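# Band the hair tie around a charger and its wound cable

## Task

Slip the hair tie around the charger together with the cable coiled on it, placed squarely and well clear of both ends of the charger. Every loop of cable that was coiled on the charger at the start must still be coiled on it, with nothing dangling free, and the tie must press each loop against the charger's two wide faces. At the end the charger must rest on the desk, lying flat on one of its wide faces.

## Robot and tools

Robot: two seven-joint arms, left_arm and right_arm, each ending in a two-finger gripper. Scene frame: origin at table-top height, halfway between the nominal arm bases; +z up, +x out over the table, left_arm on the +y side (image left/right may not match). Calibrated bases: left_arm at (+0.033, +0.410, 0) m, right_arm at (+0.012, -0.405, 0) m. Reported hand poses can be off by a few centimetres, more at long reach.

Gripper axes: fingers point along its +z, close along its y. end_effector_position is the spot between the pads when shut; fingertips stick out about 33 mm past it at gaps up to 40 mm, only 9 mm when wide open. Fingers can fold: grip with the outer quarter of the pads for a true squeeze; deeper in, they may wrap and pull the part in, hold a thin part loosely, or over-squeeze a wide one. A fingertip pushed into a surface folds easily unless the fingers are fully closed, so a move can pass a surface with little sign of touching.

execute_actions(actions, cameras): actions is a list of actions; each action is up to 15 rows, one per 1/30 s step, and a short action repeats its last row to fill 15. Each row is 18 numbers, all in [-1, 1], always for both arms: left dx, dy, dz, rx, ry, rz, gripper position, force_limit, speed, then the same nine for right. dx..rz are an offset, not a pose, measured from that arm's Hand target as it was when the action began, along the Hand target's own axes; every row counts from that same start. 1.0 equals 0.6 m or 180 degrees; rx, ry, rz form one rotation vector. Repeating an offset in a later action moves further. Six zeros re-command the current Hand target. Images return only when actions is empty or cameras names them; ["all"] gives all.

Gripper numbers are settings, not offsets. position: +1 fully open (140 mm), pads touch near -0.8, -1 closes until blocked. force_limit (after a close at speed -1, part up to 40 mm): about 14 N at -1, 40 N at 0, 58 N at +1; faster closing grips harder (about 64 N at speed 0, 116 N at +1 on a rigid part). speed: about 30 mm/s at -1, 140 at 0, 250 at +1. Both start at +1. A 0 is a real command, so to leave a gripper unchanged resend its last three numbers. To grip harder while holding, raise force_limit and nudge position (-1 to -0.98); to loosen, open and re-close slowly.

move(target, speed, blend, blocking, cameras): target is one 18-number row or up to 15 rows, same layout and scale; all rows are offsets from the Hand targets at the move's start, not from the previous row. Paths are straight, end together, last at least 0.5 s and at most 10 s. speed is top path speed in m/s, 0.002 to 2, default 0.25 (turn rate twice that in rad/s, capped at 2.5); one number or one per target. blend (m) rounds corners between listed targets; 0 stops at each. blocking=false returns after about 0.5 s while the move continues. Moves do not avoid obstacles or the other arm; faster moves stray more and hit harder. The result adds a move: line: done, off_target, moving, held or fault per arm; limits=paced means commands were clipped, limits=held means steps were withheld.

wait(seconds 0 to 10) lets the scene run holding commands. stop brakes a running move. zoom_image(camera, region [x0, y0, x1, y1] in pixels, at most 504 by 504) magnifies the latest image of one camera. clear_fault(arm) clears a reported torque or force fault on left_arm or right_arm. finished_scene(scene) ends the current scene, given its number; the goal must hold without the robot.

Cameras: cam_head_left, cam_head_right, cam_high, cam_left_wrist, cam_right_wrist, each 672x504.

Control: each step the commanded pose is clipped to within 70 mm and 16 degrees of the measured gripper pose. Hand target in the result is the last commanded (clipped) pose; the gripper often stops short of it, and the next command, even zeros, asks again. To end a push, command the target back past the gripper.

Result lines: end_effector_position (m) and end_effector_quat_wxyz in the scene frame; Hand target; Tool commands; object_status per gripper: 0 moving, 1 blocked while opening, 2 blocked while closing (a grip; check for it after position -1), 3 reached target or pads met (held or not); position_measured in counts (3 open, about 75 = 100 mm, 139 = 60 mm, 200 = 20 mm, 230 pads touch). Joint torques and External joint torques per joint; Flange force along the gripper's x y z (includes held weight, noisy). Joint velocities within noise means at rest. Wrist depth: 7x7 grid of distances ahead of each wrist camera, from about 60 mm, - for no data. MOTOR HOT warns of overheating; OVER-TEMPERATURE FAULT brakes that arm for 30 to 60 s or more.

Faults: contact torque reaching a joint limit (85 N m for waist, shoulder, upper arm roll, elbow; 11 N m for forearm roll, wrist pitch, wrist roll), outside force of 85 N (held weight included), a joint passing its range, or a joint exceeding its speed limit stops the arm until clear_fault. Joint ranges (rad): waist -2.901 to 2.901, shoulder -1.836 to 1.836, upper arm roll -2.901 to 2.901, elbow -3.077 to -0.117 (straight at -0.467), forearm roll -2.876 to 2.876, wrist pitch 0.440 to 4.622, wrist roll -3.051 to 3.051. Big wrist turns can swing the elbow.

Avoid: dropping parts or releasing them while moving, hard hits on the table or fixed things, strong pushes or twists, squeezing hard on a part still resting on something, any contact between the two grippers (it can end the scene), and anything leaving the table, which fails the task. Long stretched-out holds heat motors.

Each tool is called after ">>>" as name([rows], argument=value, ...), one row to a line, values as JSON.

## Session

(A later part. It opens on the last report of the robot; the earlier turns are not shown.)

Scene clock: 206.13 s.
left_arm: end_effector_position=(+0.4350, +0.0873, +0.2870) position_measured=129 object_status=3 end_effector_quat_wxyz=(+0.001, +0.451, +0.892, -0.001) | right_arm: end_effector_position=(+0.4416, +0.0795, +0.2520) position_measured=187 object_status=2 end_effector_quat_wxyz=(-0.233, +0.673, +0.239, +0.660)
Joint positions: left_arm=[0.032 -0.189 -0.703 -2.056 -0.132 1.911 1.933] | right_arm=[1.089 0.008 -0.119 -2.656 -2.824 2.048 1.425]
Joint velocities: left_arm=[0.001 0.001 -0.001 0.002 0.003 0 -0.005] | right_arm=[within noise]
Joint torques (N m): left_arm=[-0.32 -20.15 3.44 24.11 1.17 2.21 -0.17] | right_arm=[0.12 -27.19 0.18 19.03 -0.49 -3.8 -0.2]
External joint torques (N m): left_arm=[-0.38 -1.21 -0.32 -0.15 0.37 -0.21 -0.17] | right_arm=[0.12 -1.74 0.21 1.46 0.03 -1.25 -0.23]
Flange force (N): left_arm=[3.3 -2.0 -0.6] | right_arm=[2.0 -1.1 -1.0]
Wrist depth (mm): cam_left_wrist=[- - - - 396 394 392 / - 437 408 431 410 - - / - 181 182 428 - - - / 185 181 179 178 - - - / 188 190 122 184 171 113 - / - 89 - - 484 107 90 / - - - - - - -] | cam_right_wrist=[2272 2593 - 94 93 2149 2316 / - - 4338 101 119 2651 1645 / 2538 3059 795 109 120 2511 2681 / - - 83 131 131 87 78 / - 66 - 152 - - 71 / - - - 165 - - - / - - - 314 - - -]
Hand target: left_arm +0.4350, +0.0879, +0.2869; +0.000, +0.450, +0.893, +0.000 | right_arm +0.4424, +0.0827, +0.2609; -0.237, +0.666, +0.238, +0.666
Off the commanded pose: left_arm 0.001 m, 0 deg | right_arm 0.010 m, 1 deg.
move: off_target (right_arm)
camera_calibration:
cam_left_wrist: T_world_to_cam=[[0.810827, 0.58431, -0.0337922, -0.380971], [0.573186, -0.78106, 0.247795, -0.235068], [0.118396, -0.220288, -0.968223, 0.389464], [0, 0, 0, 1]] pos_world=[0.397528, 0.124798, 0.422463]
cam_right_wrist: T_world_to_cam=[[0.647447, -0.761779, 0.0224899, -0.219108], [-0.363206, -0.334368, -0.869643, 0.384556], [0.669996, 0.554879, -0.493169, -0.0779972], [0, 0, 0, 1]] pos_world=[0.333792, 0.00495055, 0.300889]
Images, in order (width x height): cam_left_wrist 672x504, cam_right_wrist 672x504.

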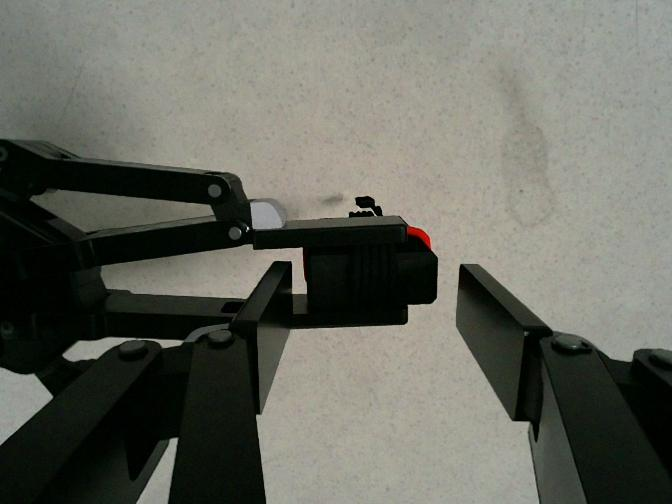

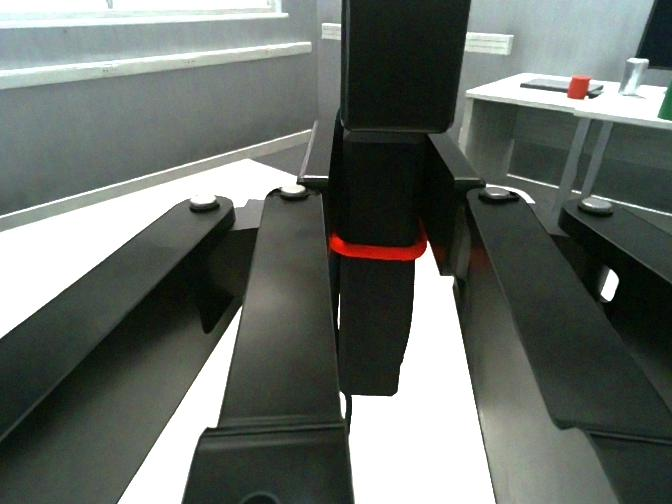

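>>> move([
  [0.001,0,0.018,0,0,0,0,0.2,-1,0,0,0,0,0,0,-0.98,0.1,-1],
], speed=0.04, cameras=["cam_left_wrist","cam_right_wrist"])

Scene clock: 207.30 s.
left_arm: end_effector_position=(+0.4337, +0.0883, +0.2768) position_measured=129 object_status=3 end_effector_quat_wxyz=(-0.001, +0.451, +0.893, -0.001) | right_arm: end_effector_position=(+0.4416, +0.0795, +0.2520) position_measured=187 object_status=2 end_effector_quat_wxyz=(-0.233, +0.673, +0.239, +0.660)
Joint positions: left_arm=[0.032 -0.185 -0.706 -2.078 -0.131 1.932 1.931] | right_arm=[1.089 0.008 -0.119 -2.656 -2.824 2.048 1.425]
Joint velocities: left_arm=[0 0 0.001 0 0 0.003 -0.001] | right_arm=[within noise]
Joint torques (N m): left_arm=[-0.4 -20.35 3.35 23.7 1.2 2.51 -0.19] | right_arm=[0.17 -27.12 0.12 19 -0.5 -3.78 -0.22]
External joint torques (N m): left_arm=[-0.51 -1.35 -0.38 -0.5 0.4 0.1 -0.19] | right_arm=[0.14 -1.84 0.12 1.54 0.02 -1.25 -0.25]
Flange force (N): left_arm=[4.7 -2.6 0.7] | right_arm=[2.3 -1.0 -0.9]
Wrist depth (mm): cam_left_wrist=[- - 392 389 396 - 388 / - 418 - 401 397 - - / 165 167 167 - - 399 409 / 171 173 172 170 170 - - / 178 180 122 178 171 119 - / - 89 - - - 107 89 / - - - - - - -] | cam_right_wrist=[2386 2681 - 94 93 2742 2386 / - - 3360 102 104 2681 1657 / 2593 - 107 108 110 2840 2386 / - - 83 131 132 87 78 / - 66 - 152 - - 71 / - - - 223 - - - / - - - 313 - - -]
Hand target: left_arm +0.4346, +0.0884, +0.2761; +0.000, +0.450, +0.893, +0.000 | right_arm +0.4424, +0.0827, +0.2609; -0.237, +0.666, +0.238, +0.666
Off the commanded pose: left_arm 0.001 m, 0 deg | right_arm 0.010 m, 1 deg.
move: off_target (right_arm)
camera_calibration:
cam_left_wrist: T_world_to_cam=[[0.81036, 0.584864, -0.0353826, -0.380219], [0.574534, -0.781292, 0.243914, -0.230423], [0.115012, -0.217987, -0.969151, 0.381461], [0, 0, 0, 1]] pos_world=[0.396627, 0.125502, 0.412444]
cam_right_wrist: T_world_to_cam=[[0.647447, -0.761779, 0.0224899, -0.219108], [-0.363206, -0.334368, -0.869643, 0.384556], [0.669996, 0.554879, -0.493169, -0.0779972], [0, 0, 0, 1]] pos_world=[0.333792, 0.00495055, 0.300889]
Images, in order (width x height): cam_left_wrist 672x504, cam_right_wrist 672x504.

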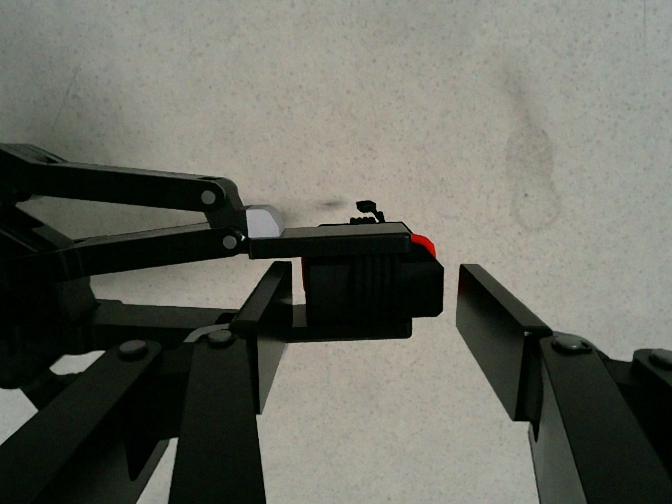

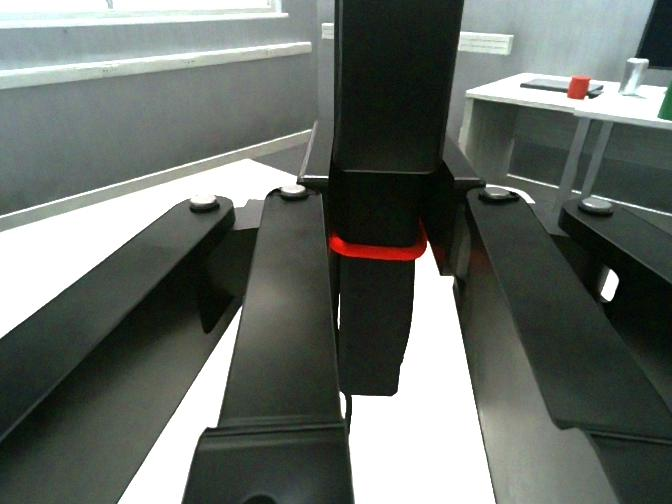

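>>> move([
  [0,0,0.026,0,0,0,0,0.2,-1,0,0,0,0,0,0,-0.98,0.1,-1],
], speed=0.04, cameras=["cam_left_wrist","cam_right_wrist"])

Scene clock: 208.40 s.
left_arm: end_effector_position=(+0.4337, +0.0883, +0.2612) position_measured=129 object_status=3 end_effector_quat_wxyz=(-0.001, +0.451, +0.892, -0.001) | right_arm: end_effector_position=(+0.4413, +0.0797, +0.2520) position_measured=187 object_status=2 end_effector_quat_wxyz=(-0.234, +0.673, +0.240, +0.660)
Joint positions: left_arm=[0.032 -0.174 -0.712 -2.109 -0.126 1.972 1.927] | right_arm=[1.09 0.008 -0.119 -2.656 -2.824 2.048 1.425]
Joint velocities: left_arm=[-0.002 0 0 0 0.002 0.004 -0.002] | right_arm=[within noise]
Joint torques (N m): left_arm=[-0.31 -20.46 3.13 23.65 1.2 2.53 -0.18] | right_arm=[-0.01 -27.24 0.05 18.99 -0.51 -3.81 -0.19]
External joint torques (N m): left_arm=[-0.33 -1.14 -0.31 -0.56 0.42 0.1 -0.18] | right_arm=[-0.12 -1.86 -0.03 1.46 0.02 -1.27 -0.22]
Flange force (N): left_arm=[4.2 -2.1 0.8] | right_arm=[2.3 -0.4 -1.1]
Wrist depth (mm): cam_left_wrist=[- 380 384 372 371 367 - / - 405 400 - 387 - - / 150 151 168 399 410 - - / 166 156 155 153 412 - - / 169 179 122 161 153 113 421 / - 89 - 446 469 107 90 / - - - - - - -] | cam_right_wrist=[- 2681 - 94 93 - 2339 / 2485 2982 - 101 103 2485 1601 / 2742 2982 107 109 110 2681 2622 / - - 83 131 131 87 78 / - 66 - 152 - - 71 / - - - 165 - - - / - - - 313 - - -]
Hand target: left_arm +0.4346, +0.0884, +0.2605; +0.000, +0.450, +0.893, +0.000 | right_arm +0.4424, +0.0827, +0.2609; -0.237, +0.666, +0.238, +0.666
Off the commanded pose: left_arm 0.001 m, 0 deg | right_arm 0.009 m, 1 deg.
move: off_target (right_arm)
camera_calibration:
cam_left_wrist: T_world_to_cam=[[0.810569, 0.584578, -0.035299, -0.380791], [0.57424, -0.781504, 0.243927, -0.226559], [0.115008, -0.217989, -0.969151, 0.366323], [0, 0, 0, 1]] pos_world=[0.396627, 0.1254, 0.396844]
cam_right_wrist: T_world_to_cam=[[0.647859, -0.76143, 0.0224277, -0.219024], [-0.36305, -0.334515, -0.869652, 0.384468], [0.669682, 0.555269, -0.493156, -0.07782], [0, 0, 0, 1]] pos_world=[0.333593, 0.00504968, 0.300889]
Images, in order (width x height): cam_left_wrist 672x504, cam_right_wrist 672x504.

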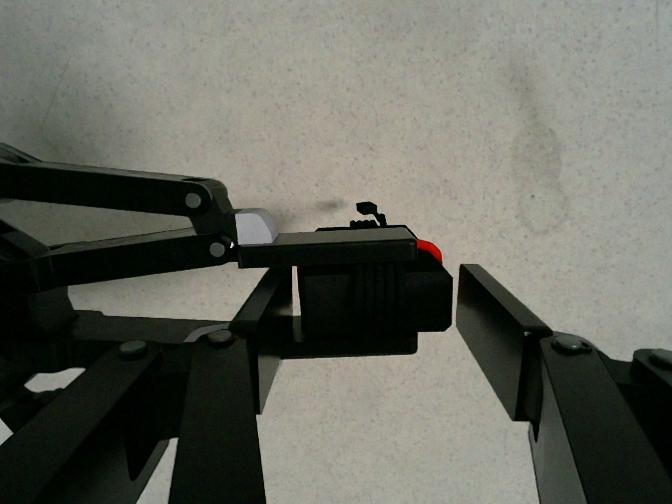

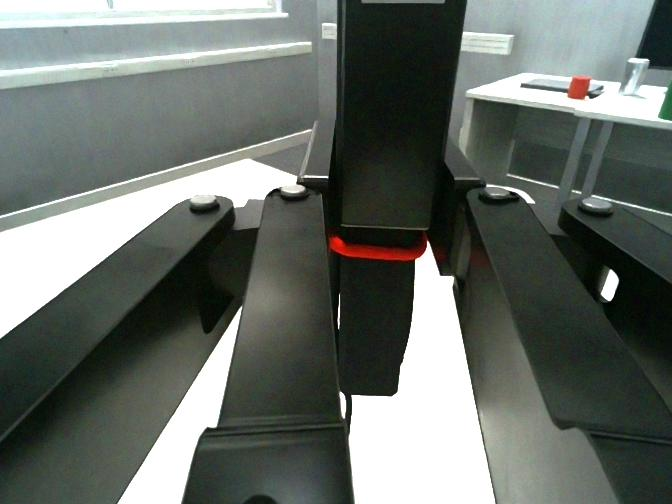

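>>> execute_actions([
  [[0,-0.002,0,0,0,0,-1,-0.1,-1,0,0,0,0,0,0,-0.98,0.1,-1]],
])

>>> wait(seconds=1.2)

>>> move([
  [0,0,0,0,0,0,-1,-0.1,-1,0,0,0,0,0,0,-0.2,0.2,-1],
], speed=0.05, cameras=["cam_left_wrist","cam_right_wrist"])

Scene clock: 209.27 s.
left_arm: end_effector_position=(+0.4331, +0.0879, +0.2608) position_measured=148 object_status=0 end_effector_quat_wxyz=(-0.001, +0.451, +0.893, -0.001) | right_arm: end_effector_position=(+0.4413, +0.0797, +0.2519) position_measured=187 object_status=2 end_effector_quat_wxyz=(-0.233, +0.673, +0.240, +0.660)
Joint positions: left_arm=[0.032 -0.174 -0.714 -2.11 -0.126 1.972 1.925] | right_arm=[1.09 0.008 -0.119 -2.656 -2.824 2.048 1.425]
Joint torques (N m): left_arm=[-0.14 -20.62 3.17 23.31 1.03 2.76 -0.1] | right_arm=[0.58 -28.6 1.3 20.07 -0.96 -4.04 -0.24]
External joint torques (N m): left_arm=[-0.28 -1.38 -0.4 -0.85 0.24 0.34 -0.1] | right_arm=[0.62 -3.26 1.38 2.55 -0.45 -1.49 -0.27]
Flange force (N): left_arm=[6.5 -2.7 1.7] | right_arm=[5.5 -1.8 -1.7]
Wrist depth (mm): cam_left_wrist=[- - - - 369 374 - / - - - - 390 - - / - 150 403 423 398 398 - / 157 156 155 153 152 - - / 169 178 111 152 146 109 428 / - 84 - 451 459 109 88 / - - - - - - -] | cam_right_wrist=[- 2774 3728 99 98 - 1780 / 2593 3181 - 107 105 2651 1612 / - 2945 94 112 115 2711 2294 / - - 83 131 132 87 78 / - 66 - 152 - - 71 / - - - 230 - - - / - - - 314 - - -]
Hand target: left_arm +0.4336, +0.0877, +0.2605; +0.000, +0.450, +0.893, +0.000 | right_arm +0.4424, +0.0827, +0.2609; -0.237, +0.666, +0.238, +0.666
Off the commanded pose: left_arm 0.001 m, 0 deg | right_arm 0.010 m, 1 deg.

Scene clock: 210.47 s.
left_arm: end_effector_position=(+0.4331, +0.0879, +0.2608) position_measured=148 object_status=2 end_effector_quat_wxyz=(-0.001, +0.451, +0.893, -0.001) | right_arm: end_effector_position=(+0.4413, +0.0797, +0.2519) position_measured=187 object_status=2 end_effector_quat_wxyz=(-0.233, +0.673, +0.240, +0.660)
Joint positions: left_arm=[0.032 -0.174 -0.714 -2.11 -0.126 1.972 1.925] | right_arm=[1.09 0.008 -0.119 -2.656 -2.824 2.048 1.425]
Joint torques (N m): left_arm=[-0.14 -20.6 3.24 23.36 1 2.74 -0.16] | right_arm=[0.67 -28.6 1.27 20.12 -0.97 -4.02 -0.22]
External joint torques (N m): left_arm=[-0.22 -1.3 -0.27 -0.81 0.22 0.32 -0.16] | right_arm=[0.64 -3.14 1.27 2.57 -0.45 -1.47 -0.25]
Flange force (N): left_arm=[6.1 -2.5 1.6] | right_arm=[5.2 -1.8 -1.3]
Wrist depth (mm): cam_left_wrist=[383 - 380 - - - 366 / - - - 399 - - 374 / 150 151 166 400 - - 383 / 158 156 156 154 151 418 392 / 168 170 117 154 151 117 - / - 84 - - - 109 88 / - - - - - - -] | cam_right_wrist=[2339 2681 2840 99 98 - 2460 / - 2742 - 107 108 2622 1623 / 2485 2410 106 112 115 2681 2272 / - - 83 131 133 87 78 / - 66 - 152 - - 71 / - - - 163 - - - / - - - - - - -]
Hand target: left_arm +0.4336, +0.0877, +0.2605; +0.000, +0.450, +0.893, +0.000 | right_arm +0.4424, +0.0827, +0.2609; -0.237, +0.666, +0.238, +0.666
Tool commands: left_gripper/position=-1.0 left_gripper/force_limit=-0.1 left_gripper/speed=-1.0 right_gripper/position=-0.98 right_gripper/force_limit=+0.1 right_gripper/speed=-1.0
Off the commanded pose: left_arm 0.001 m, 0 deg | right_arm 0.010 m, 1 deg.
wait: 1.20 s; at rest by 0.17 s

Scene clock: 211.43 s.
left_arm: end_effector_position=(+0.4324, +0.0884, +0.2596) position_measured=148 object_status=2 end_effector_quat_wxyz=(-0.002, +0.451, +0.893, -0.001) | right_arm: end_effector_position=(+0.4428, +0.0811, +0.2580) position_measured=154 object_status=0 end_effector_quat_wxyz=(-0.235, +0.669, +0.237, +0.664)
Joint positions: left_arm=[0.032 -0.174 -0.714 -2.112 -0.126 1.972 1.925] | right_arm=[1.09 0.005 -0.119 -2.653 -2.824 2.041 1.425]
Joint torques (N m): left_arm=[-0.46 -21.56 3.38 24.99 0.91 2.59 -0.16] | right_arm=[-0.04 -25.17 0.15 17.49 -0.44 -2.81 -0.19]
External joint torques (N m): left_arm=[-0.45 -2.27 -0.02 0.82 0.14 0.17 -0.16] | right_arm=[-0.1 0.23 0.11 -0.16 0.09 -0.24 -0.22]
Flange force (N): left_arm=[5.2 -2.4 -2.8] | right_arm=[-1.1 -0.6 -0.3]
Wrist depth (mm): cam_left_wrist=[- - - - - - - / - - - - 389 - - / - 143 149 405 - - 392 / - 147 144 144 145 - - / 171 - 111 146 146 109 423 / - 84 - 165 161 109 88 / - - - - 465 - -] | cam_right_wrist=[- - - 98 88 - 1657 / 2434 - 3360 106 104 2565 1580 / - 2681 96 117 122 111 2622 / - 80 78 126 121 103 83 / - 72 - 149 425 83 - / - - - 165 367 - - / - - - 321 322 - -]
Hand target: left_arm +0.4336, +0.0877, +0.2605; +0.000, +0.450, +0.893, +0.000 | right_arm +0.4424, +0.0827, +0.2609; -0.237, +0.666, +0.238, +0.666
Off the commanded pose: left_arm 0.002 m, 0 deg | right_arm 0.003 m, 0 deg.
move: done
camera_calibration:
cam_left_wrist: T_world_to_cam=[[0.809848, 0.585524, -0.0361617, -0.379472], [0.575667, -0.781323, 0.241128, -0.225171], [0.112932, -0.216094, -0.969819, 0.365799], [0, 0, 0, 1]] pos_world=[0.395627, 0.125306, 0.395331]
cam_right_wrist: T_world_to_cam=[[0.646936, -0.762268, 0.020541, -0.218101], [-0.355868, -0.32563, -0.87597, 0.388423], [0.674412, 0.559386, -0.481929, -0.0821073], [0, 0, 0, 1]] pos_world=[0.334699, 0.0061604, 0.305157]
Images, in order (width x height): cam_left_wrist 672x504, cam_right_wrist 672x504.

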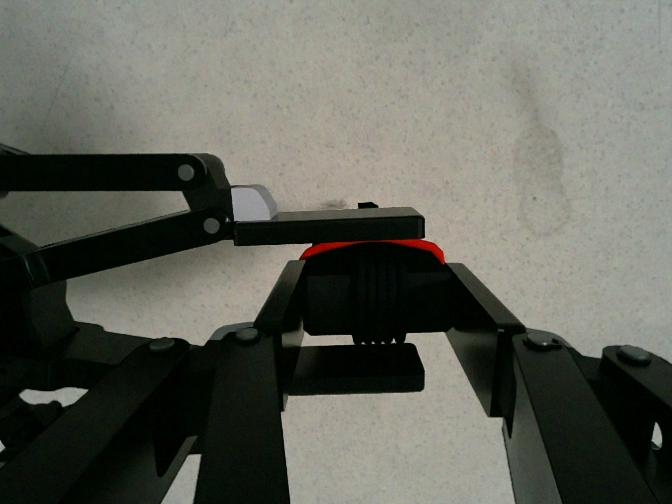

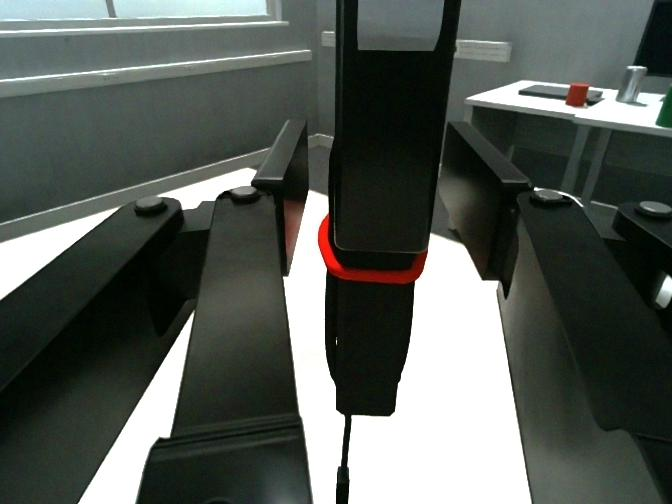

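>>> move([
  [0,0,0,0,0,0,-1,-0.1,-1,0,0,-0.1667,0,0,0,-0.2,0.2,-1],
], speed=0.12)

>>> move([
  [0,0,0,0,0,-0.5,-1,-0.1,-1,-0.1,0,0,0,0,0,0.1,0.2,-1],
], speed=0.3, cameras=["cam_left_wrist","cam_right_wrist","cam_high"])

Scene clock: 213.17 s.
left_arm: end_effector_position=(+0.4324, +0.0884, +0.2596) position_measured=148 object_status=2 end_effector_quat_wxyz=(-0.002, +0.451, +0.893, -0.001) | right_arm: end_effector_position=(+0.3655, +0.0196, +0.2598) position_measured=154 object_status=3 end_effector_quat_wxyz=(-0.238, +0.668, +0.236, +0.664)
Joint positions: left_arm=[0.032 -0.174 -0.714 -2.112 -0.126 1.972 1.925] | right_arm=[1.135 -0.248 -0.065 -2.949 -2.726 1.976 1.388]
Joint velocities: left_arm=[within noise] | right_arm=[0 0 0 0.001 0.002 -0.001 -0.007]
Joint torques (N m): left_arm=[-0.4 -21.55 3.34 25 0.93 2.59 -0.18] | right_arm=[-0.18 -16.26 1.14 16.18 -0.2 -2.83 -0.34]
External joint torques (N m): left_arm=[-0.47 -2.16 -0.17 0.72 0.14 0.16 -0.18] | right_arm=[-0.19 -0.39 0.53 -0.67 0.37 -0.27 -0.37]
Flange force (N): left_arm=[4.9 -2.5 -2.5] | right_arm=[1.2 -1.3 -4.1]
Wrist depth (mm): cam_left_wrist=[379 - - - - - - / - 399 391 - 387 - 382 / 414 - 409 - - - - / - 151 - 172 402 - - / - - 111 146 146 109 413 / - 84 - - - 109 88 / - - - - - - -] | cam_right_wrist=[- - - 187 191 - 2460 / 2511 3615 3458 200 195 2538 1590 / - 2982 96 225 138 111 2209 / - 80 78 251 - 103 83 / - 72 - 472 471 83 - / - - - 384 385 - - / - - - 326 325 - -]
Hand target: left_arm +0.4336, +0.0877, +0.2605; +0.000, +0.450, +0.893, +0.000 | right_arm +0.3649, +0.0195, +0.2610; -0.237, +0.666, +0.238, +0.666
Off the commanded pose: left_arm 0.002 m, 0 deg | right_arm 0.001 m, 0 deg.
move: done

Scene clock: 217.20 s.
left_arm: end_effector_position=(+0.4328, +0.0886, +0.2586) position_measured=148 object_status=2 end_effector_quat_wxyz=(-0.001, -0.310, +0.951, +0.001) | right_arm: end_effector_position=(+0.3651, +0.0188, +0.2009) position_measured=117 object_status=3 end_effector_quat_wxyz=(-0.235, +0.666, +0.240, +0.666)
Joint positions: left_arm=[0.553 -0.362 -1.158 -2.103 -0.354 1.927 0.533] | right_arm=[1.169 0.006 -0.063 -2.93 -2.719 1.76 1.481]
Joint velocities: left_arm=[0.002 0.001 0.001 0.001 0 0 -0.007] | right_arm=[within noise]
Joint torques (N m): left_arm=[0.01 -5.42 10.51 24.75 0.39 2.52 -0.22] | right_arm=[0.09 -19.17 0.13 12.25 0.05 -2.83 0.03]
External joint torques (N m): left_arm=[0.04 -2.49 0.49 1.59 -0.3 0.01 -0.22] | right_arm=[0.11 1.15 0.17 -0.09 0.37 -0.23 0]
Flange force (N): left_arm=[4.1 6.9 -5.5] | right_arm=[-6.1 -2.6 0.8]
Wrist depth (mm): cam_left_wrist=[- 389 191 - 195 - - / - - - - 387 - - / 411 - - 406 - 394 - / - - - 181 - 416 - / - - 111 146 146 421 427 / - 84 - 481 - 109 88 / - - - - - - -] | cam_right_wrist=[2316 2742 2982 202 207 - 2075 / 3059 2982 3976 219 224 2711 1580 / 676 92 110 592 598 124 2593 / - 86 437 488 490 106 80 / - - 377 377 380 100 - / - - 309 308 312 - - / - - 269 261 262 - -]
Hand target: left_arm +0.4336, +0.0877, +0.2605; +0.000, -0.314, +0.950, +0.000 | right_arm +0.3649, +0.0195, +0.2010; -0.237, +0.666, +0.238, +0.666
Off the commanded pose: left_arm 0.002 m, 0 deg | right_arm 0.001 m, 0 deg.
move: done
camera_calibration:
cam_left_wrist: T_world_to_cam=[[-0.582049, 0.812614, -0.0296209, 0.200609], [0.784481, 0.57074, 0.242579, -0.435612], [0.214029, 0.117956, -0.969679, 0.291475], [0, 0, 0, 1]] pos_world=[0.39611, 0.0512224, 0.39425]
cam_right_wrist: T_world_to_cam=[[0.64884, -0.76043, 0.0274394, -0.216267], [-0.34821, -0.328789, -0.877865, 0.288124], [0.676576, 0.56004, -0.478121, -0.0238858], [0, 0, 0, 1]] pos_world=[0.256811, -0.0563466, 0.247448]
Images, in order (width x height): cam_high 672x504, cam_left_wrist 672x504, cam_right_wrist 672x504.

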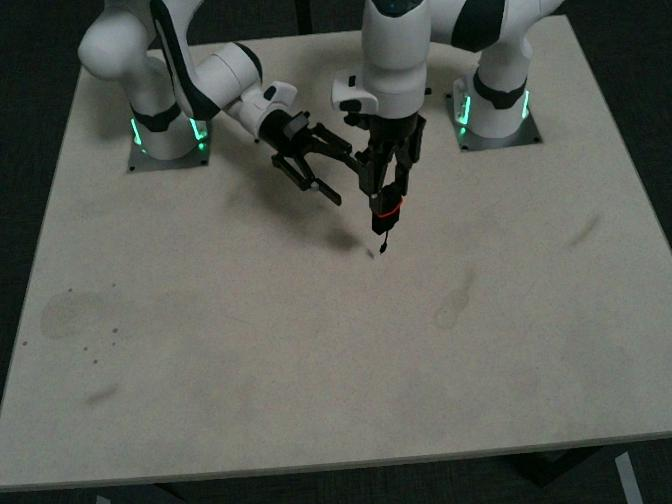

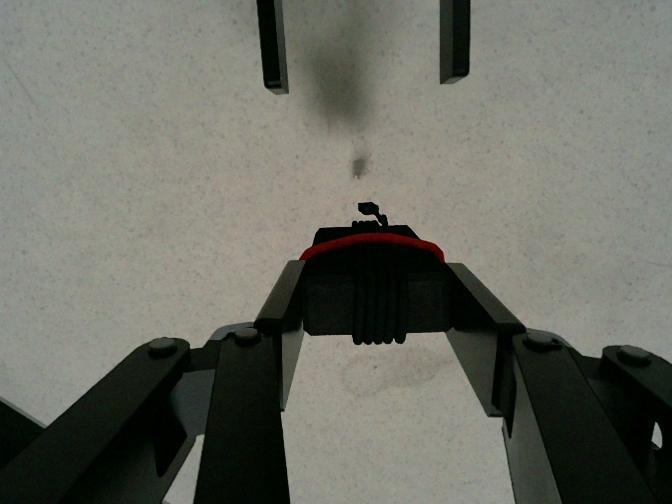

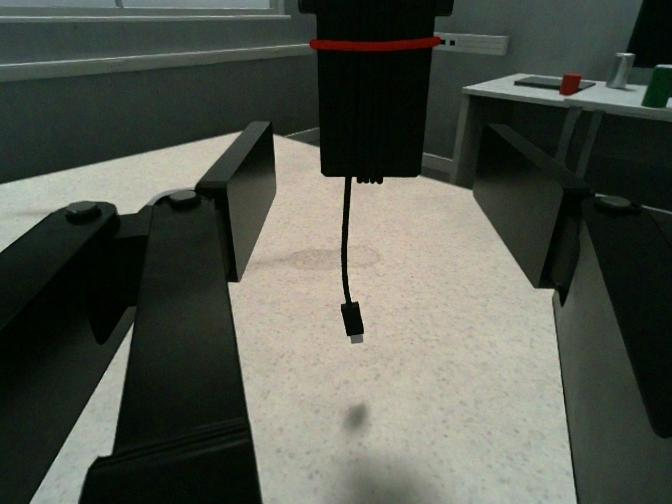

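>>> zoom_image(camera="cam_high", region=[340, 150, 430, 260])

>>> zoom_image(camera="cam_right_wrist", region=[280, 0, 480, 200])

Scaled by 4.582 from the camera's 672x504 image, which has a finer 960x720 frame.

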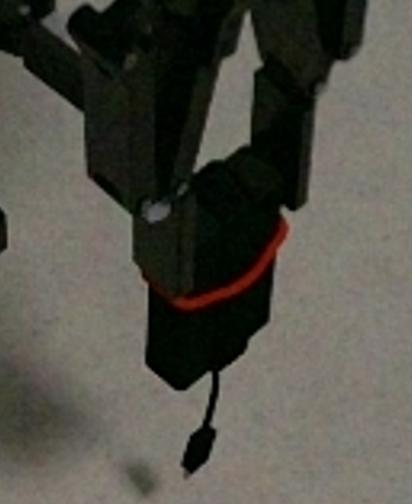

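Scaled by 2.520 from the camera's 672x504 image, which has a finer 960x720 frame.

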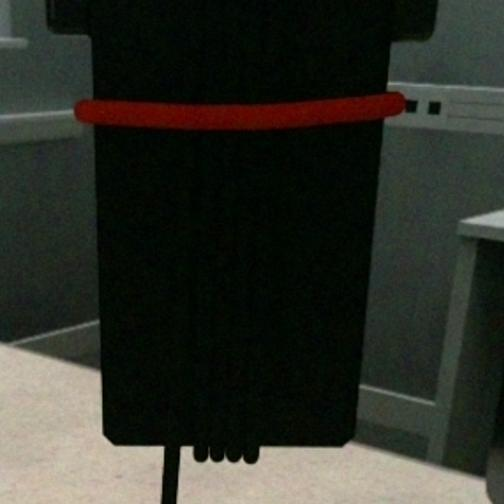

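>>> move([
  [0,0,0,0,0,0,-1,-0.1,-1,-0.03,0,0,0,0,0,0.1,0.2,-1],
  [0,0,0,0,0,0,-1,-0.1,-1,-0.03,0,0.08,0,0,0,0.1,0.2,-1],
], speed=0.12, cameras=["cam_left_wrist","cam_right_wrist"])

Scene clock: 219.43 s.
left_arm: end_effector_position=(+0.4328, +0.0886, +0.2586) position_measured=148 object_status=2 end_effector_quat_wxyz=(-0.001, -0.312, +0.950, +0.001) | right_arm: end_effector_position=(+0.4017, +0.0499, +0.1849) position_measured=117 object_status=3 end_effector_quat_wxyz=(-0.236, +0.665, +0.238, +0.668)
Joint positions: left_arm=[0.553 -0.362 -1.158 -2.103 -0.354 1.927 0.53] | right_arm=[1.139 0.162 -0.087 -2.782 -2.772 1.757 1.509]
Joint velocities: left_arm=[within noise] | right_arm=[0.001 0 -0.001 0 -0.002 0.003 0]
Joint torques (N m): left_arm=[-0.43 -4.73 10.98 24.73 0.67 2.56 -0.15] | right_arm=[-0.56 -24.21 -0.28 12.23 -0.44 -2.19 0.03]
External joint torques (N m): left_arm=[-0.41 -1.81 0.95 1.58 -0.02 0.05 -0.15] | right_arm=[-0.55 1.22 0.28 -0.01 -0.16 0.42 0]
Flange force (N): left_arm=[3.5 7.7 -5.8] | right_arm=[-3.5 0.1 2.8]
Wrist depth (mm): cam_left_wrist=[382 - 200 382 198 368 - / 398 392 - 389 212 375 - / 419 418 - 398 400 403 - / - - - 179 402 415 - / 438 - 112 145 146 109 - / - 84 - - - 109 88 / - - - 473 - - -] | cam_right_wrist=[2075 3020 3314 161 161 - 2093 / 2622 - - 175 174 2593 1437 / - 91 110 555 556 124 1780 / - 86 111 460 - 106 80 / - - 351 353 355 101 - / - - 287 288 290 - - / - - 244 244 244 - -]
Hand target: left_arm +0.4336, +0.0877, +0.2605; +0.000, -0.314, +0.950, +0.000 | right_arm +0.4021, +0.0498, +0.1830; -0.237, +0.666, +0.238, +0.666
Off the commanded pose: left_arm 0.002 m, 0 deg | right_arm 0.002 m, 0 deg.
move: done
camera_calibration:
cam_left_wrist: T_world_to_cam=[[-0.584352, 0.810957, -0.029691, 0.201762], [0.782855, 0.572982, 0.242549, -0.435086], [0.21371, 0.118491, -0.969685, 0.291568], [0, 0, 0, 1]] pos_world=[0.396199, 0.051128, 0.39425]
cam_right_wrist: T_world_to_cam=[[0.648193, -0.761075, 0.0247072, -0.215118], [-0.346025, -0.323296, -0.880765, 0.296368], [0.678316, 0.562356, -0.472909, -0.0755161], [0, 0, 0, 1]] pos_world=[0.293212, -0.0254396, 0.230633]
Images, in order (width x height): cam_left_wrist 672x504, cam_right_wrist 672x504.

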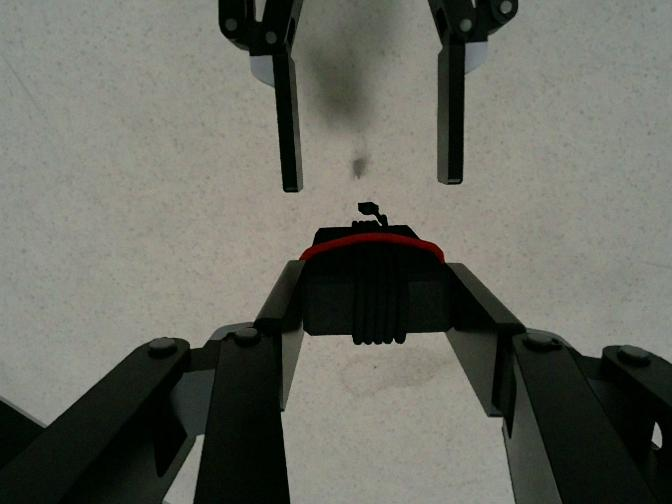

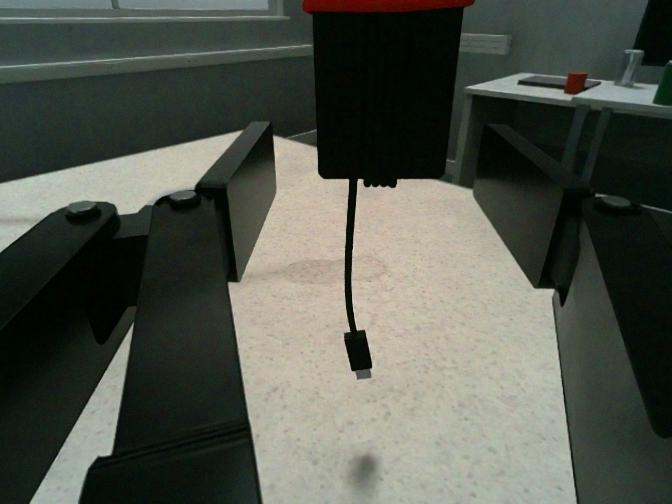

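>>> move([
  [0,0,0,0,0,0,-1,-0.1,-1,-0.003,0.001,0.058,0,0,0,0.1,0.2,-1],
], speed=0.1, cameras=["cam_left_wrist","cam_right_wrist"])

Scene clock: 220.70 s.
left_arm: end_effector_position=(+0.4328, +0.0886, +0.2586) position_measured=148 object_status=2 end_effector_quat_wxyz=(-0.001, -0.312, +0.950, +0.001) | right_arm: end_effector_position=(+0.4292, +0.0714, +0.1831) position_measured=117 object_status=3 end_effector_quat_wxyz=(-0.235, +0.664, +0.238, +0.668)
Joint positions: left_arm=[0.553 -0.362 -1.158 -2.103 -0.354 1.927 0.53] | right_arm=[1.114 0.223 -0.101 -2.68 -2.808 1.801 1.509]
Joint velocities: left_arm=[within noise] | right_arm=[-0.001 0 0 0 0 0.004 0]
Joint torques (N m): left_arm=[-0.39 -4.69 10.97 24.74 0.66 2.55 -0.18] | right_arm=[-0.53 -26.88 -0.59 13.05 -0.47 -2.19 0.05]
External joint torques (N m): left_arm=[-0.38 -1.76 0.97 1.64 -0.03 0.05 -0.18] | right_arm=[-0.57 1.29 0.22 -0.04 -0.16 0.41 0.02]
Flange force (N): left_arm=[3.4 7.2 -5.9] | right_arm=[-3.4 0.2 2.9]
Wrist depth (mm): cam_left_wrist=[- 382 202 373 202 200 - / - - 209 387 208 377 - / - - - - 216 - 390 / - - 421 182 - - - / - 440 117 151 146 420 424 / - 84 - 460 - 109 88 / - - - 480 - - -] | cam_right_wrist=[2362 2711 3098 130 128 - 2130 / 2434 - - 139 138 2651 1549 / 2130 92 110 151 150 124 1924 / - 86 111 403 451 106 80 / - - 349 347 352 101 - / - - 285 283 286 - - / - - 241 246 241 - -]
Hand target: left_arm +0.4336, +0.0877, +0.2605; +0.000, -0.314, +0.950, +0.000 | right_arm +0.4295, +0.0713, +0.1811; -0.237, +0.666, +0.238, +0.666
Off the commanded pose: left_arm 0.002 m, 0 deg | right_arm 0.002 m, 0 deg.
move: done
camera_calibration:
cam_left_wrist: T_world_to_cam=[[-0.584352, 0.810957, -0.029691, 0.201762], [0.782855, 0.572982, 0.242549, -0.435086], [0.21371, 0.118491, -0.969685, 0.291568], [0, 0, 0, 1]] pos_world=[0.396199, 0.051128, 0.39425]
cam_right_wrist: T_world_to_cam=[[0.647921, -0.761263, 0.0260246, -0.21661], [-0.345377, -0.324064, -0.880737, 0.31103], [0.678906, 0.56166, -0.472891, -0.107296], [0, 0, 0, 1]] pos_world=[0.320613, -0.00384005, 0.228833]
Images, in order (width x height): cam_left_wrist 672x504, cam_right_wrist 672x504.

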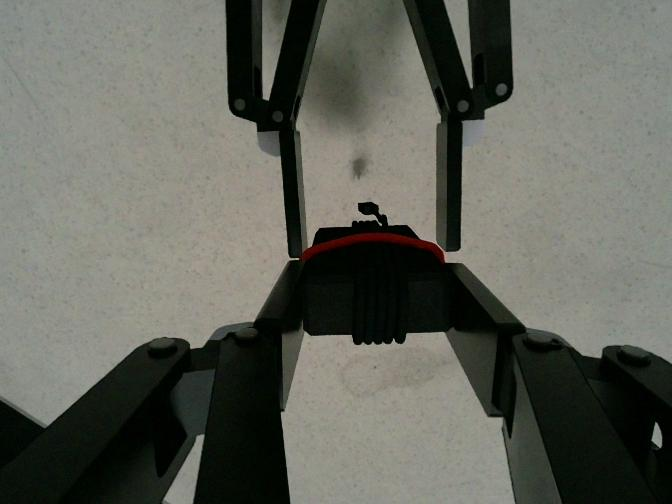

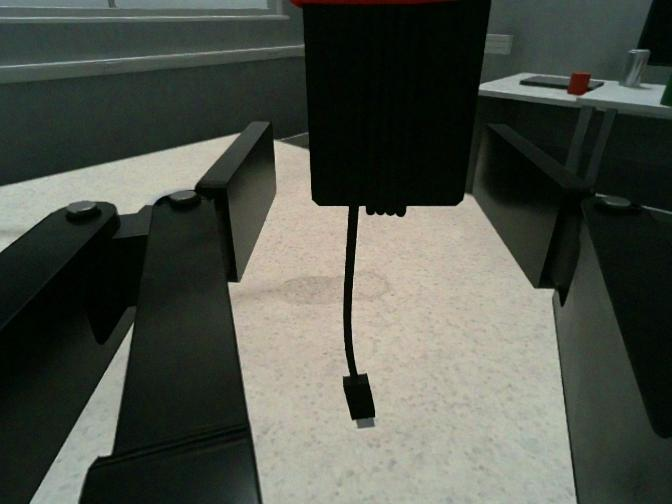

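>>> move([
  [0,0,0,0,0,0,-1,-0.1,-1,0,0.0055,0,0,0,0,0.1,0.2,-1],
  [0,0,0,0,0,0,-1,-0.1,-1,0,0.0055,0,0,0,0,-1,-0.1,-1],
], speed=0.05)

>>> wait(seconds=1.2, cameras=["cam_right_wrist"])

Scene clock: 224.73 s.
left_arm: end_effector_position=(+0.4324, +0.0888, +0.2585) position_measured=148 object_status=2 end_effector_quat_wxyz=(-0.002, -0.312, +0.950, +0.001) | right_arm: end_effector_position=(+0.4322, +0.0691, +0.1829) position_measured=148 object_status=0 end_effector_quat_wxyz=(-0.235, +0.665, +0.238, +0.668)
Joint positions: left_arm=[0.554 -0.362 -1.158 -2.103 -0.354 1.926 0.53] | right_arm=[1.104 0.223 -0.102 -2.68 -2.817 1.802 1.511]
Joint torques (N m): left_arm=[-0.88 -4.76 10.6 25.01 0.29 2.68 -0.11] | right_arm=[-0.37 -27.1 -0.64 12.83 -0.38 -2.3 0.15]
External joint torques (N m): left_arm=[-0.89 -1.83 0.53 1.82 -0.41 0.17 -0.11] | right_arm=[-0.38 1.17 0.21 -0.36 -0.09 0.33 0.12]
Flange force (N): left_arm=[4.6 7.9 -5.7] | right_arm=[-3.1 0.2 1.4]
Wrist depth (mm): cam_left_wrist=[- - 203 368 200 - 365 / - - 206 209 206 377 383 / - - - 213 216 - 395 / - 456 - 179 - - 409 / - - 111 147 147 109 409 / - 84 - 455 - 109 88 / - - - - 471 - -] | cam_right_wrist=[2460 2909 - 129 129 - 2593 / 2511 2538 - 138 139 2651 1623 / 631 625 101 148 146 117 2742 / - 83 78 428 426 101 86 / - - - 350 350 81 - / - - - 284 285 - - / - - - 240 241 - -]
Hand target: left_arm +0.4336, +0.0877, +0.2605; +0.000, -0.314, +0.950, +0.000 | right_arm +0.4316, +0.0687, +0.1811; -0.237, +0.666, +0.238, +0.666
Off the commanded pose: left_arm 0.003 m, 0 deg | right_arm 0.002 m, 0 deg.
move: done

Scene clock: 225.93 s.
left_arm: end_effector_position=(+0.4324, +0.0888, +0.2585) position_measured=148 object_status=2 end_effector_quat_wxyz=(-0.002, -0.312, +0.950, +0.001) | right_arm: end_effector_position=(+0.4322, +0.0691, +0.1829) position_measured=148 object_status=2 end_effector_quat_wxyz=(-0.235, +0.665, +0.238, +0.668)
Joint positions: left_arm=[0.554 -0.362 -1.158 -2.103 -0.354 1.926 0.53] | right_arm=[1.104 0.223 -0.102 -2.68 -2.817 1.802 1.511]
Joint torques (N m): left_arm=[-0.86 -4.77 10.62 24.98 0.29 2.67 -0.16] | right_arm=[-0.35 -27.13 -0.76 12.77 -0.38 -2.29 0.12]
External joint torques (N m): left_arm=[-0.9 -1.88 0.56 1.89 -0.41 0.18 -0.16] | right_arm=[-0.28 1.15 0.17 -0.34 -0.1 0.33 0.09]
Flange force (N): left_arm=[4.7 7.8 -5.9] | right_arm=[-3.0 0.2 1.5]
Wrist depth (mm): cam_left_wrist=[384 - 202 370 200 - 356 / - 388 224 213 207 - 382 / - - - 397 218 - 395 / - - 412 180 - - - / - - 111 145 147 119 419 / - 84 - 453 - 109 88 / - - - - - - -] | cam_right_wrist=[2622 2909 - 129 129 2807 2057 / 2681 3020 - 138 140 2711 1529 / 626 620 100 148 147 117 2909 / - 83 78 424 428 101 86 / - - - 350 349 81 - / - - - 275 286 - - / - - - 241 241 - -]
Hand target: left_arm +0.4336, +0.0877, +0.2605; +0.000, -0.314, +0.950, +0.000 | right_arm +0.4316, +0.0687, +0.1811; -0.237, +0.666, +0.238, +0.666
Tool commands: left_gripper/position=-1.0 left_gripper/force_limit=-0.1 left_gripper/speed=-1.0 right_gripper/position=-1.0 right_gripper/force_limit=-0.1 right_gripper/speed=-1.0
Off the commanded pose: left_arm 0.003 m, 0 deg | right_arm 0.002 m, 0 deg.
wait: 1.20 s; at rest by 0.17 s
camera_calibration:
cam_right_wrist: T_world_to_cam=[[0.6473, -0.76178, 0.0263388, -0.220099], [-0.345708, -0.324201, -0.880556, 0.311331], [0.67933, 0.560879, -0.473209, -0.108212], [0, 0, 0, 1]] pos_world=[0.323611, -0.00603913, 0.228734]
Images, in order (width x height): cam_right_wrist 672x504.

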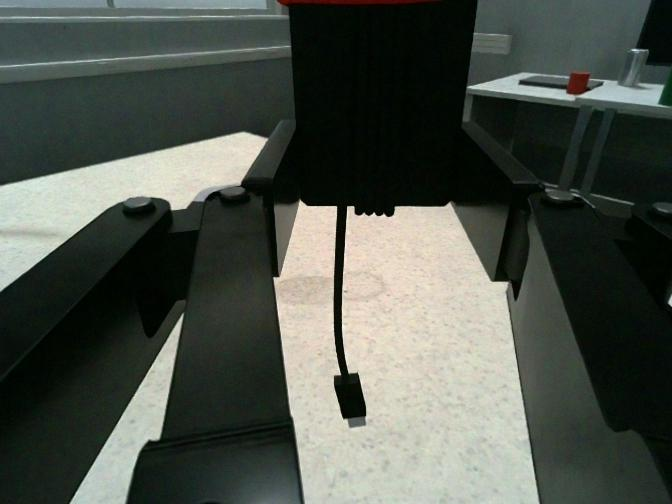

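Regrip firmer, left opens, rises and moves away.

>>> move([
  [0,0,0,0,0,0,-1,-0.1,-1,0,0,0,0,0,0,-0.98,0.1,-1],
  [0,0,0,0,0,0,0.0,0.2,-1,0,0,0,0,0,0,-0.98,0.1,-1],
  [0,0,-0.2,0,0,0,0.0,0.2,-1,0,0,0,0,0,0,-0.98,0.1,-1],
], speed=[0.05,0.05,0.1], cameras=["cam_left_wrist","cam_right_wrist"])

>>> zoom_image(camera="cam_left_wrist", region=[270, 180, 480, 360])

Scene clock: 229.77 s.
left_arm: end_effector_position=(+0.4341, +0.0869, +0.3804) position_measured=129 object_status=3 end_effector_quat_wxyz=(+0.000, -0.312, +0.950, -0.002) | right_arm: end_effector_position=(+0.4310, +0.0679, +0.1788) position_measured=150 object_status=2 end_effector_quat_wxyz=(-0.234, +0.668, +0.240, +0.665)
Joint positions: left_arm=[0.544 -0.364 -1.063 -1.815 -0.319 1.631 0.51] | right_arm=[1.104 0.225 -0.102 -2.682 -2.818 1.808 1.511]
Joint velocities: left_arm=[0 0 -0.001 0 -0.001 -0.004 0] | right_arm=[within noise]
Joint torques (N m): left_arm=[0.08 -4.34 9.8 23.19 0.98 2.26 -0.1] | right_arm=[-0.2 -28.81 -0.71 13.85 -0.26 -3.27 0.05]
External joint torques (N m): left_arm=[0.17 -1.05 -0.03 0.15 0.25 -0.27 -0.1] | right_arm=[-0.17 -0.54 0.17 0.79 0.02 -0.67 0.02]
Flange force (N): left_arm=[1.4 2.3 -0.7] | right_arm=[-0.4 -0.4 0.5]
Wrist depth (mm): cam_left_wrist=[- - - 319 319 - - / - - - 332 326 - - / - - - 351 - - - / - - 556 - - 542 555 / 1583 - 122 - 171 119 - / - 89 - - 581 107 90 / - - - - - - -] | cam_right_wrist=[2410 - - 129 129 - 2651 / 2316 - - 139 140 2460 1767 / 606 550 100 148 146 116 2093 / - 83 78 438 415 100 86 / - - - 339 342 - - / - - - 279 279 - - / - - - 236 236 - -]
Hand target: left_arm +0.4337, +0.0877, +0.3805; +0.000, -0.314, +0.950, +0.000 | right_arm +0.4316, +0.0687, +0.1811; -0.237, +0.666, +0.238, +0.666
Off the commanded pose: left_arm 0.001 m, 0 deg | right_arm 0.003 m, 0 deg.
move: done
camera_calibration:
cam_left_wrist: T_world_to_cam=[[-0.583745, 0.811138, -0.0360203, 0.209666], [0.781876, 0.573539, 0.244382, -0.464919], [0.218887, 0.114493, -0.96901, 0.407503], [0, 0, 0, 1]] pos_world=[0.396704, 0.0499244, 0.516045]
cam_right_wrist: T_world_to_cam=[[0.648151, -0.761012, 0.0275666, -0.220752], [-0.351544, -0.331128, -0.875654, 0.308886], [0.675512, 0.557866, -0.482151, -0.105162], [0, 0, 0, 1]] pos_world=[0.322706, -0.0070478, 0.225859]
Images, in order (width x height): cam_left_wrist 672x504, cam_right_wrist 672x504.

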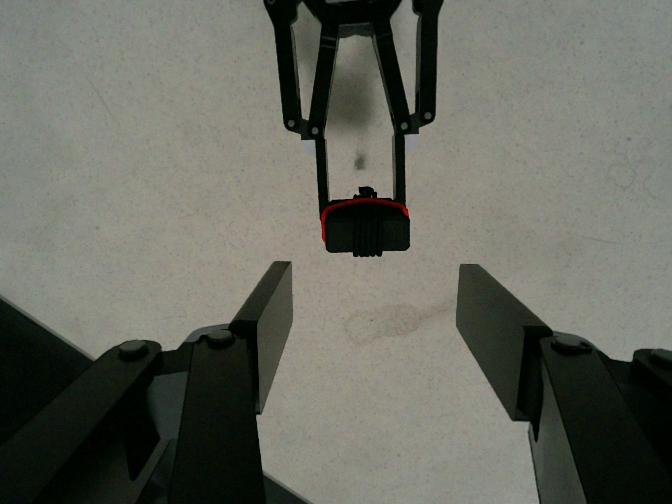

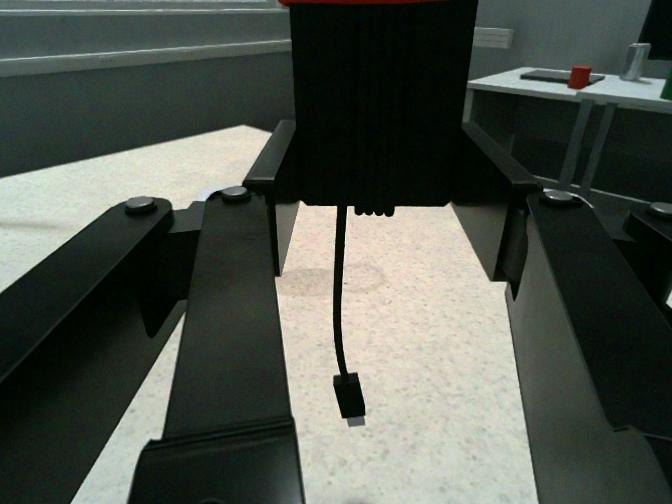

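Scaled by 2.400 from the camera's 672x504 image, which has a finer 960x720 frame.

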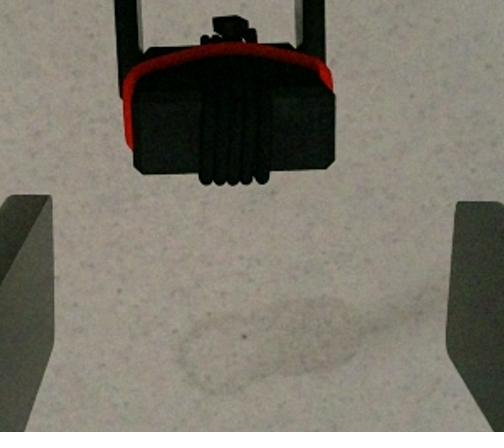

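>>> move([
  [-0.0485,0.3,-0.083,0,0,0,0.0,0.2,-1,0.083,0,0,0,0,0,-0.98,0.1,-1],
], speed=0.25)

>>> move([
  [0,0,0,0,0,0,0.0,0.2,-1,0,0,0,0,-0.12,0,-0.98,0.1,-1],
], speed=0.25)

>>> move([
  [0,0,0,0,0,0,0.0,0.2,-1,0,0,0,0,-0.13,0,-0.98,0.1,-1],
], speed=0.2, cameras=["cam_high","cam_head_left"])

Scene clock: 231.93 s.
left_arm: end_effector_position=(+0.3507, +0.2488, +0.4312) position_measured=129 object_status=3 end_effector_quat_wxyz=(+0.002, -0.316, +0.949, -0.002) | right_arm: end_effector_position=(+0.4296, +0.0684, +0.2255) position_measured=150 object_status=2 end_effector_quat_wxyz=(-0.237, +0.670, +0.238, +0.662)
Joint positions: left_arm=[0.269 -0.725 -0.487 -2.087 -0.32 1.434 0.817] | right_arm=[1.099 0.06 -0.111 -2.706 -2.823 1.942 1.465]
Joint velocities: left_arm=[0 -0.001 0 -0.001 0 0.001 0.008] | right_arm=[-0.001 0.001 0 -0.001 0 0.001 -0.004]
Joint torques (N m): left_arm=[-0.9 -2.87 9.8 20.99 1.14 2.33 0.2] | right_arm=[-0.55 -27.24 -0.28 16.63 -0.62 -3.22 -0.37]
External joint torques (N m): left_arm=[-0.9 -0.11 0.56 -0.69 0.39 -0.16 0.2] | right_arm=[-0.64 -1.88 -0.14 0.89 -0.16 -0.65 -0.4]
Flange force (N): left_arm=[1.0 3.7 1.9] | right_arm=[4.7 1.4 -1.6]
Wrist depth (mm): cam_left_wrist=[332 333 - - 537 - 435 / - 348 - - - 532 507 / - 344 - - - - - / - - - - - - - / - - 122 - 617 113 - / - 89 - - - 107 90 / - - - - - - -] | cam_right_wrist=[- 3728 - 129 129 - 1940 / 2294 - - 139 139 2651 1657 / 2362 90 100 148 146 110 2251 / - 83 78 498 529 100 86 / - - - 414 392 - - / - - - 324 337 - - / - - - 286 286 - -]
Hand target: left_arm +0.3499, +0.2497, +0.4302; +0.000, -0.314, +0.950, +0.000 | right_arm +0.4316, +0.0688, +0.2309; -0.237, +0.666, +0.238, +0.666
Off the commanded pose: left_arm 0.002 m, 0 deg | right_arm 0.006 m, 1 deg.
move: off_target (right_arm)

Scene clock: 234.13 s.
left_arm: end_effector_position=(+0.3507, +0.2488, +0.4312) position_measured=129 object_status=3 end_effector_quat_wxyz=(+0.002, -0.315, +0.949, -0.002) | right_arm: end_effector_position=(+0.4299, +0.0668, +0.2270) position_measured=150 object_status=2 end_effector_quat_wxyz=(-0.188, +0.782, +0.277, +0.526)
Joint positions: left_arm=[0.269 -0.725 -0.487 -2.087 -0.32 1.434 0.819] | right_arm=[1.041 -0.108 -0.143 -2.52 -2.713 2.65 1.256]
Joint velocities: left_arm=[within noise] | right_arm=[0.001 0 0 0 0.002 0.001 -0.006]
Joint torques (N m): left_arm=[-0.44 -3.17 9.48 21.05 1.05 2.3 0.21] | right_arm=[-0.35 -24.88 0.75 21.86 0.11 -1.79 -0.28]
External joint torques (N m): left_arm=[-0.45 -0.47 0.26 -0.61 0.31 -0.2 0.21] | right_arm=[-0.28 -0.86 0.4 1.65 0.3 -0.41 -0.31]
Flange force (N): left_arm=[1.4 3.5 2.0] | right_arm=[3.5 -2.6 0.8]
Wrist depth (mm): cam_left_wrist=[309 303 542 - 530 - 435 / 336 346 - - - - 477 / - 354 - - - 570 - / - - - - - - - / - - 122 - 167 113 - / - 89 - - - 107 90 / - - - - - - -] | cam_right_wrist=[2511 657 - 129 129 2593 2386 / 540 523 497 139 140 530 1680 / 461 461 101 148 146 117 450 / - 83 78 396 380 100 86 / - - - 343 349 - - / - - - 315 313 - - / - - - 284 284 - -]
Hand target: left_arm +0.3499, +0.2497, +0.4302; +0.000, -0.314, +0.950, +0.000 | right_arm +0.4316, +0.0688, +0.2309; -0.188, +0.779, +0.278, +0.530
Off the commanded pose: left_arm 0.002 m, 0 deg | right_arm 0.005 m, 1 deg.
move: off_target (right_arm)

Scene clock: 237.27 s.
left_arm: end_effector_position=(+0.3507, +0.2488, +0.4312) position_measured=129 object_status=3 end_effector_quat_wxyz=(+0.002, -0.315, +0.949, -0.002) | right_arm: end_effector_position=(+0.4299, +0.0673, +0.2257) position_measured=150 object_status=2 end_effector_quat_wxyz=(-0.165, +0.856, +0.313, +0.377)
Joint positions: left_arm=[0.269 -0.725 -0.487 -2.087 -0.32 1.434 0.819] | right_arm=[0.815 -0.037 -0.103 -2.306 -2.114 3.19 0.565]
Joint velocities: left_arm=[within noise] | right_arm=[0 0.001 0.001 0 0.001 0 -0.006]
Joint torques (N m): left_arm=[-0.41 -3.13 9.53 21.03 1.05 2.3 0.2] | right_arm=[-0.5 -29.5 0.66 21.95 1.9 0.42 -0.41]
External joint torques (N m): left_arm=[-0.44 -0.49 0.3 -0.59 0.31 -0.19 0.2] | right_arm=[-0.54 -1.88 0.58 1.01 0.42 -0.33 -0.43]
Flange force (N): left_arm=[1.4 3.6 1.9] | right_arm=[0.0 0.0 0.0]
Wrist depth (mm): cam_left_wrist=[272 278 - - - - 442 / 314 328 - - - 553 485 / - 352 - 560 - - - / - - - - - - - / - 103 122 - - 113 - / - 89 - - - 107 89 / - - - - - - -] | cam_right_wrist=[456 448 439 129 129 413 406 / 425 418 413 139 139 390 382 / 401 394 101 150 147 121 362 / - 83 78 356 351 100 86 / - - - 340 335 - - / - - - 322 318 - - / - - - 305 303 - -]
Hand target: left_arm +0.3499, +0.2497, +0.4302; +0.000, -0.314, +0.950, +0.000 | right_arm +0.4316, +0.0688, +0.2309; -0.128, +0.870, +0.310, +0.361
Off the commanded pose: left_arm 0.002 m, 0 deg | right_arm 0.006 m, 5 deg.
move: off_target (right_arm)
Images, in order (width x height): cam_head_left 672x504, cam_high 672x504.

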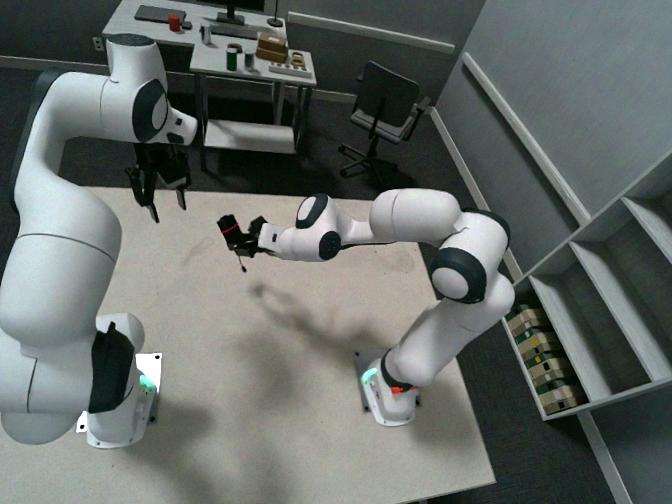

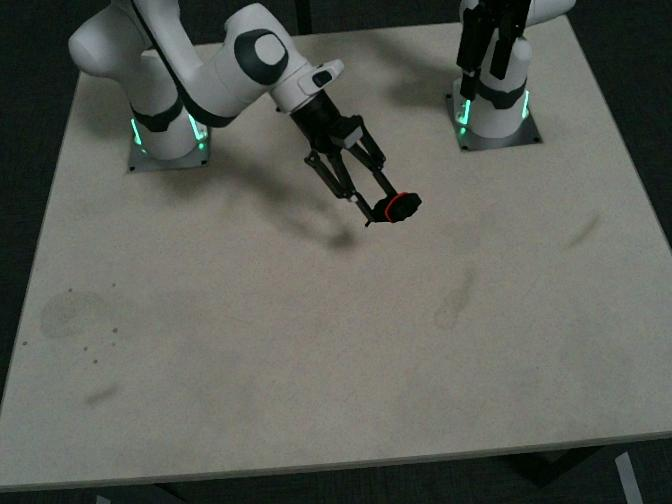

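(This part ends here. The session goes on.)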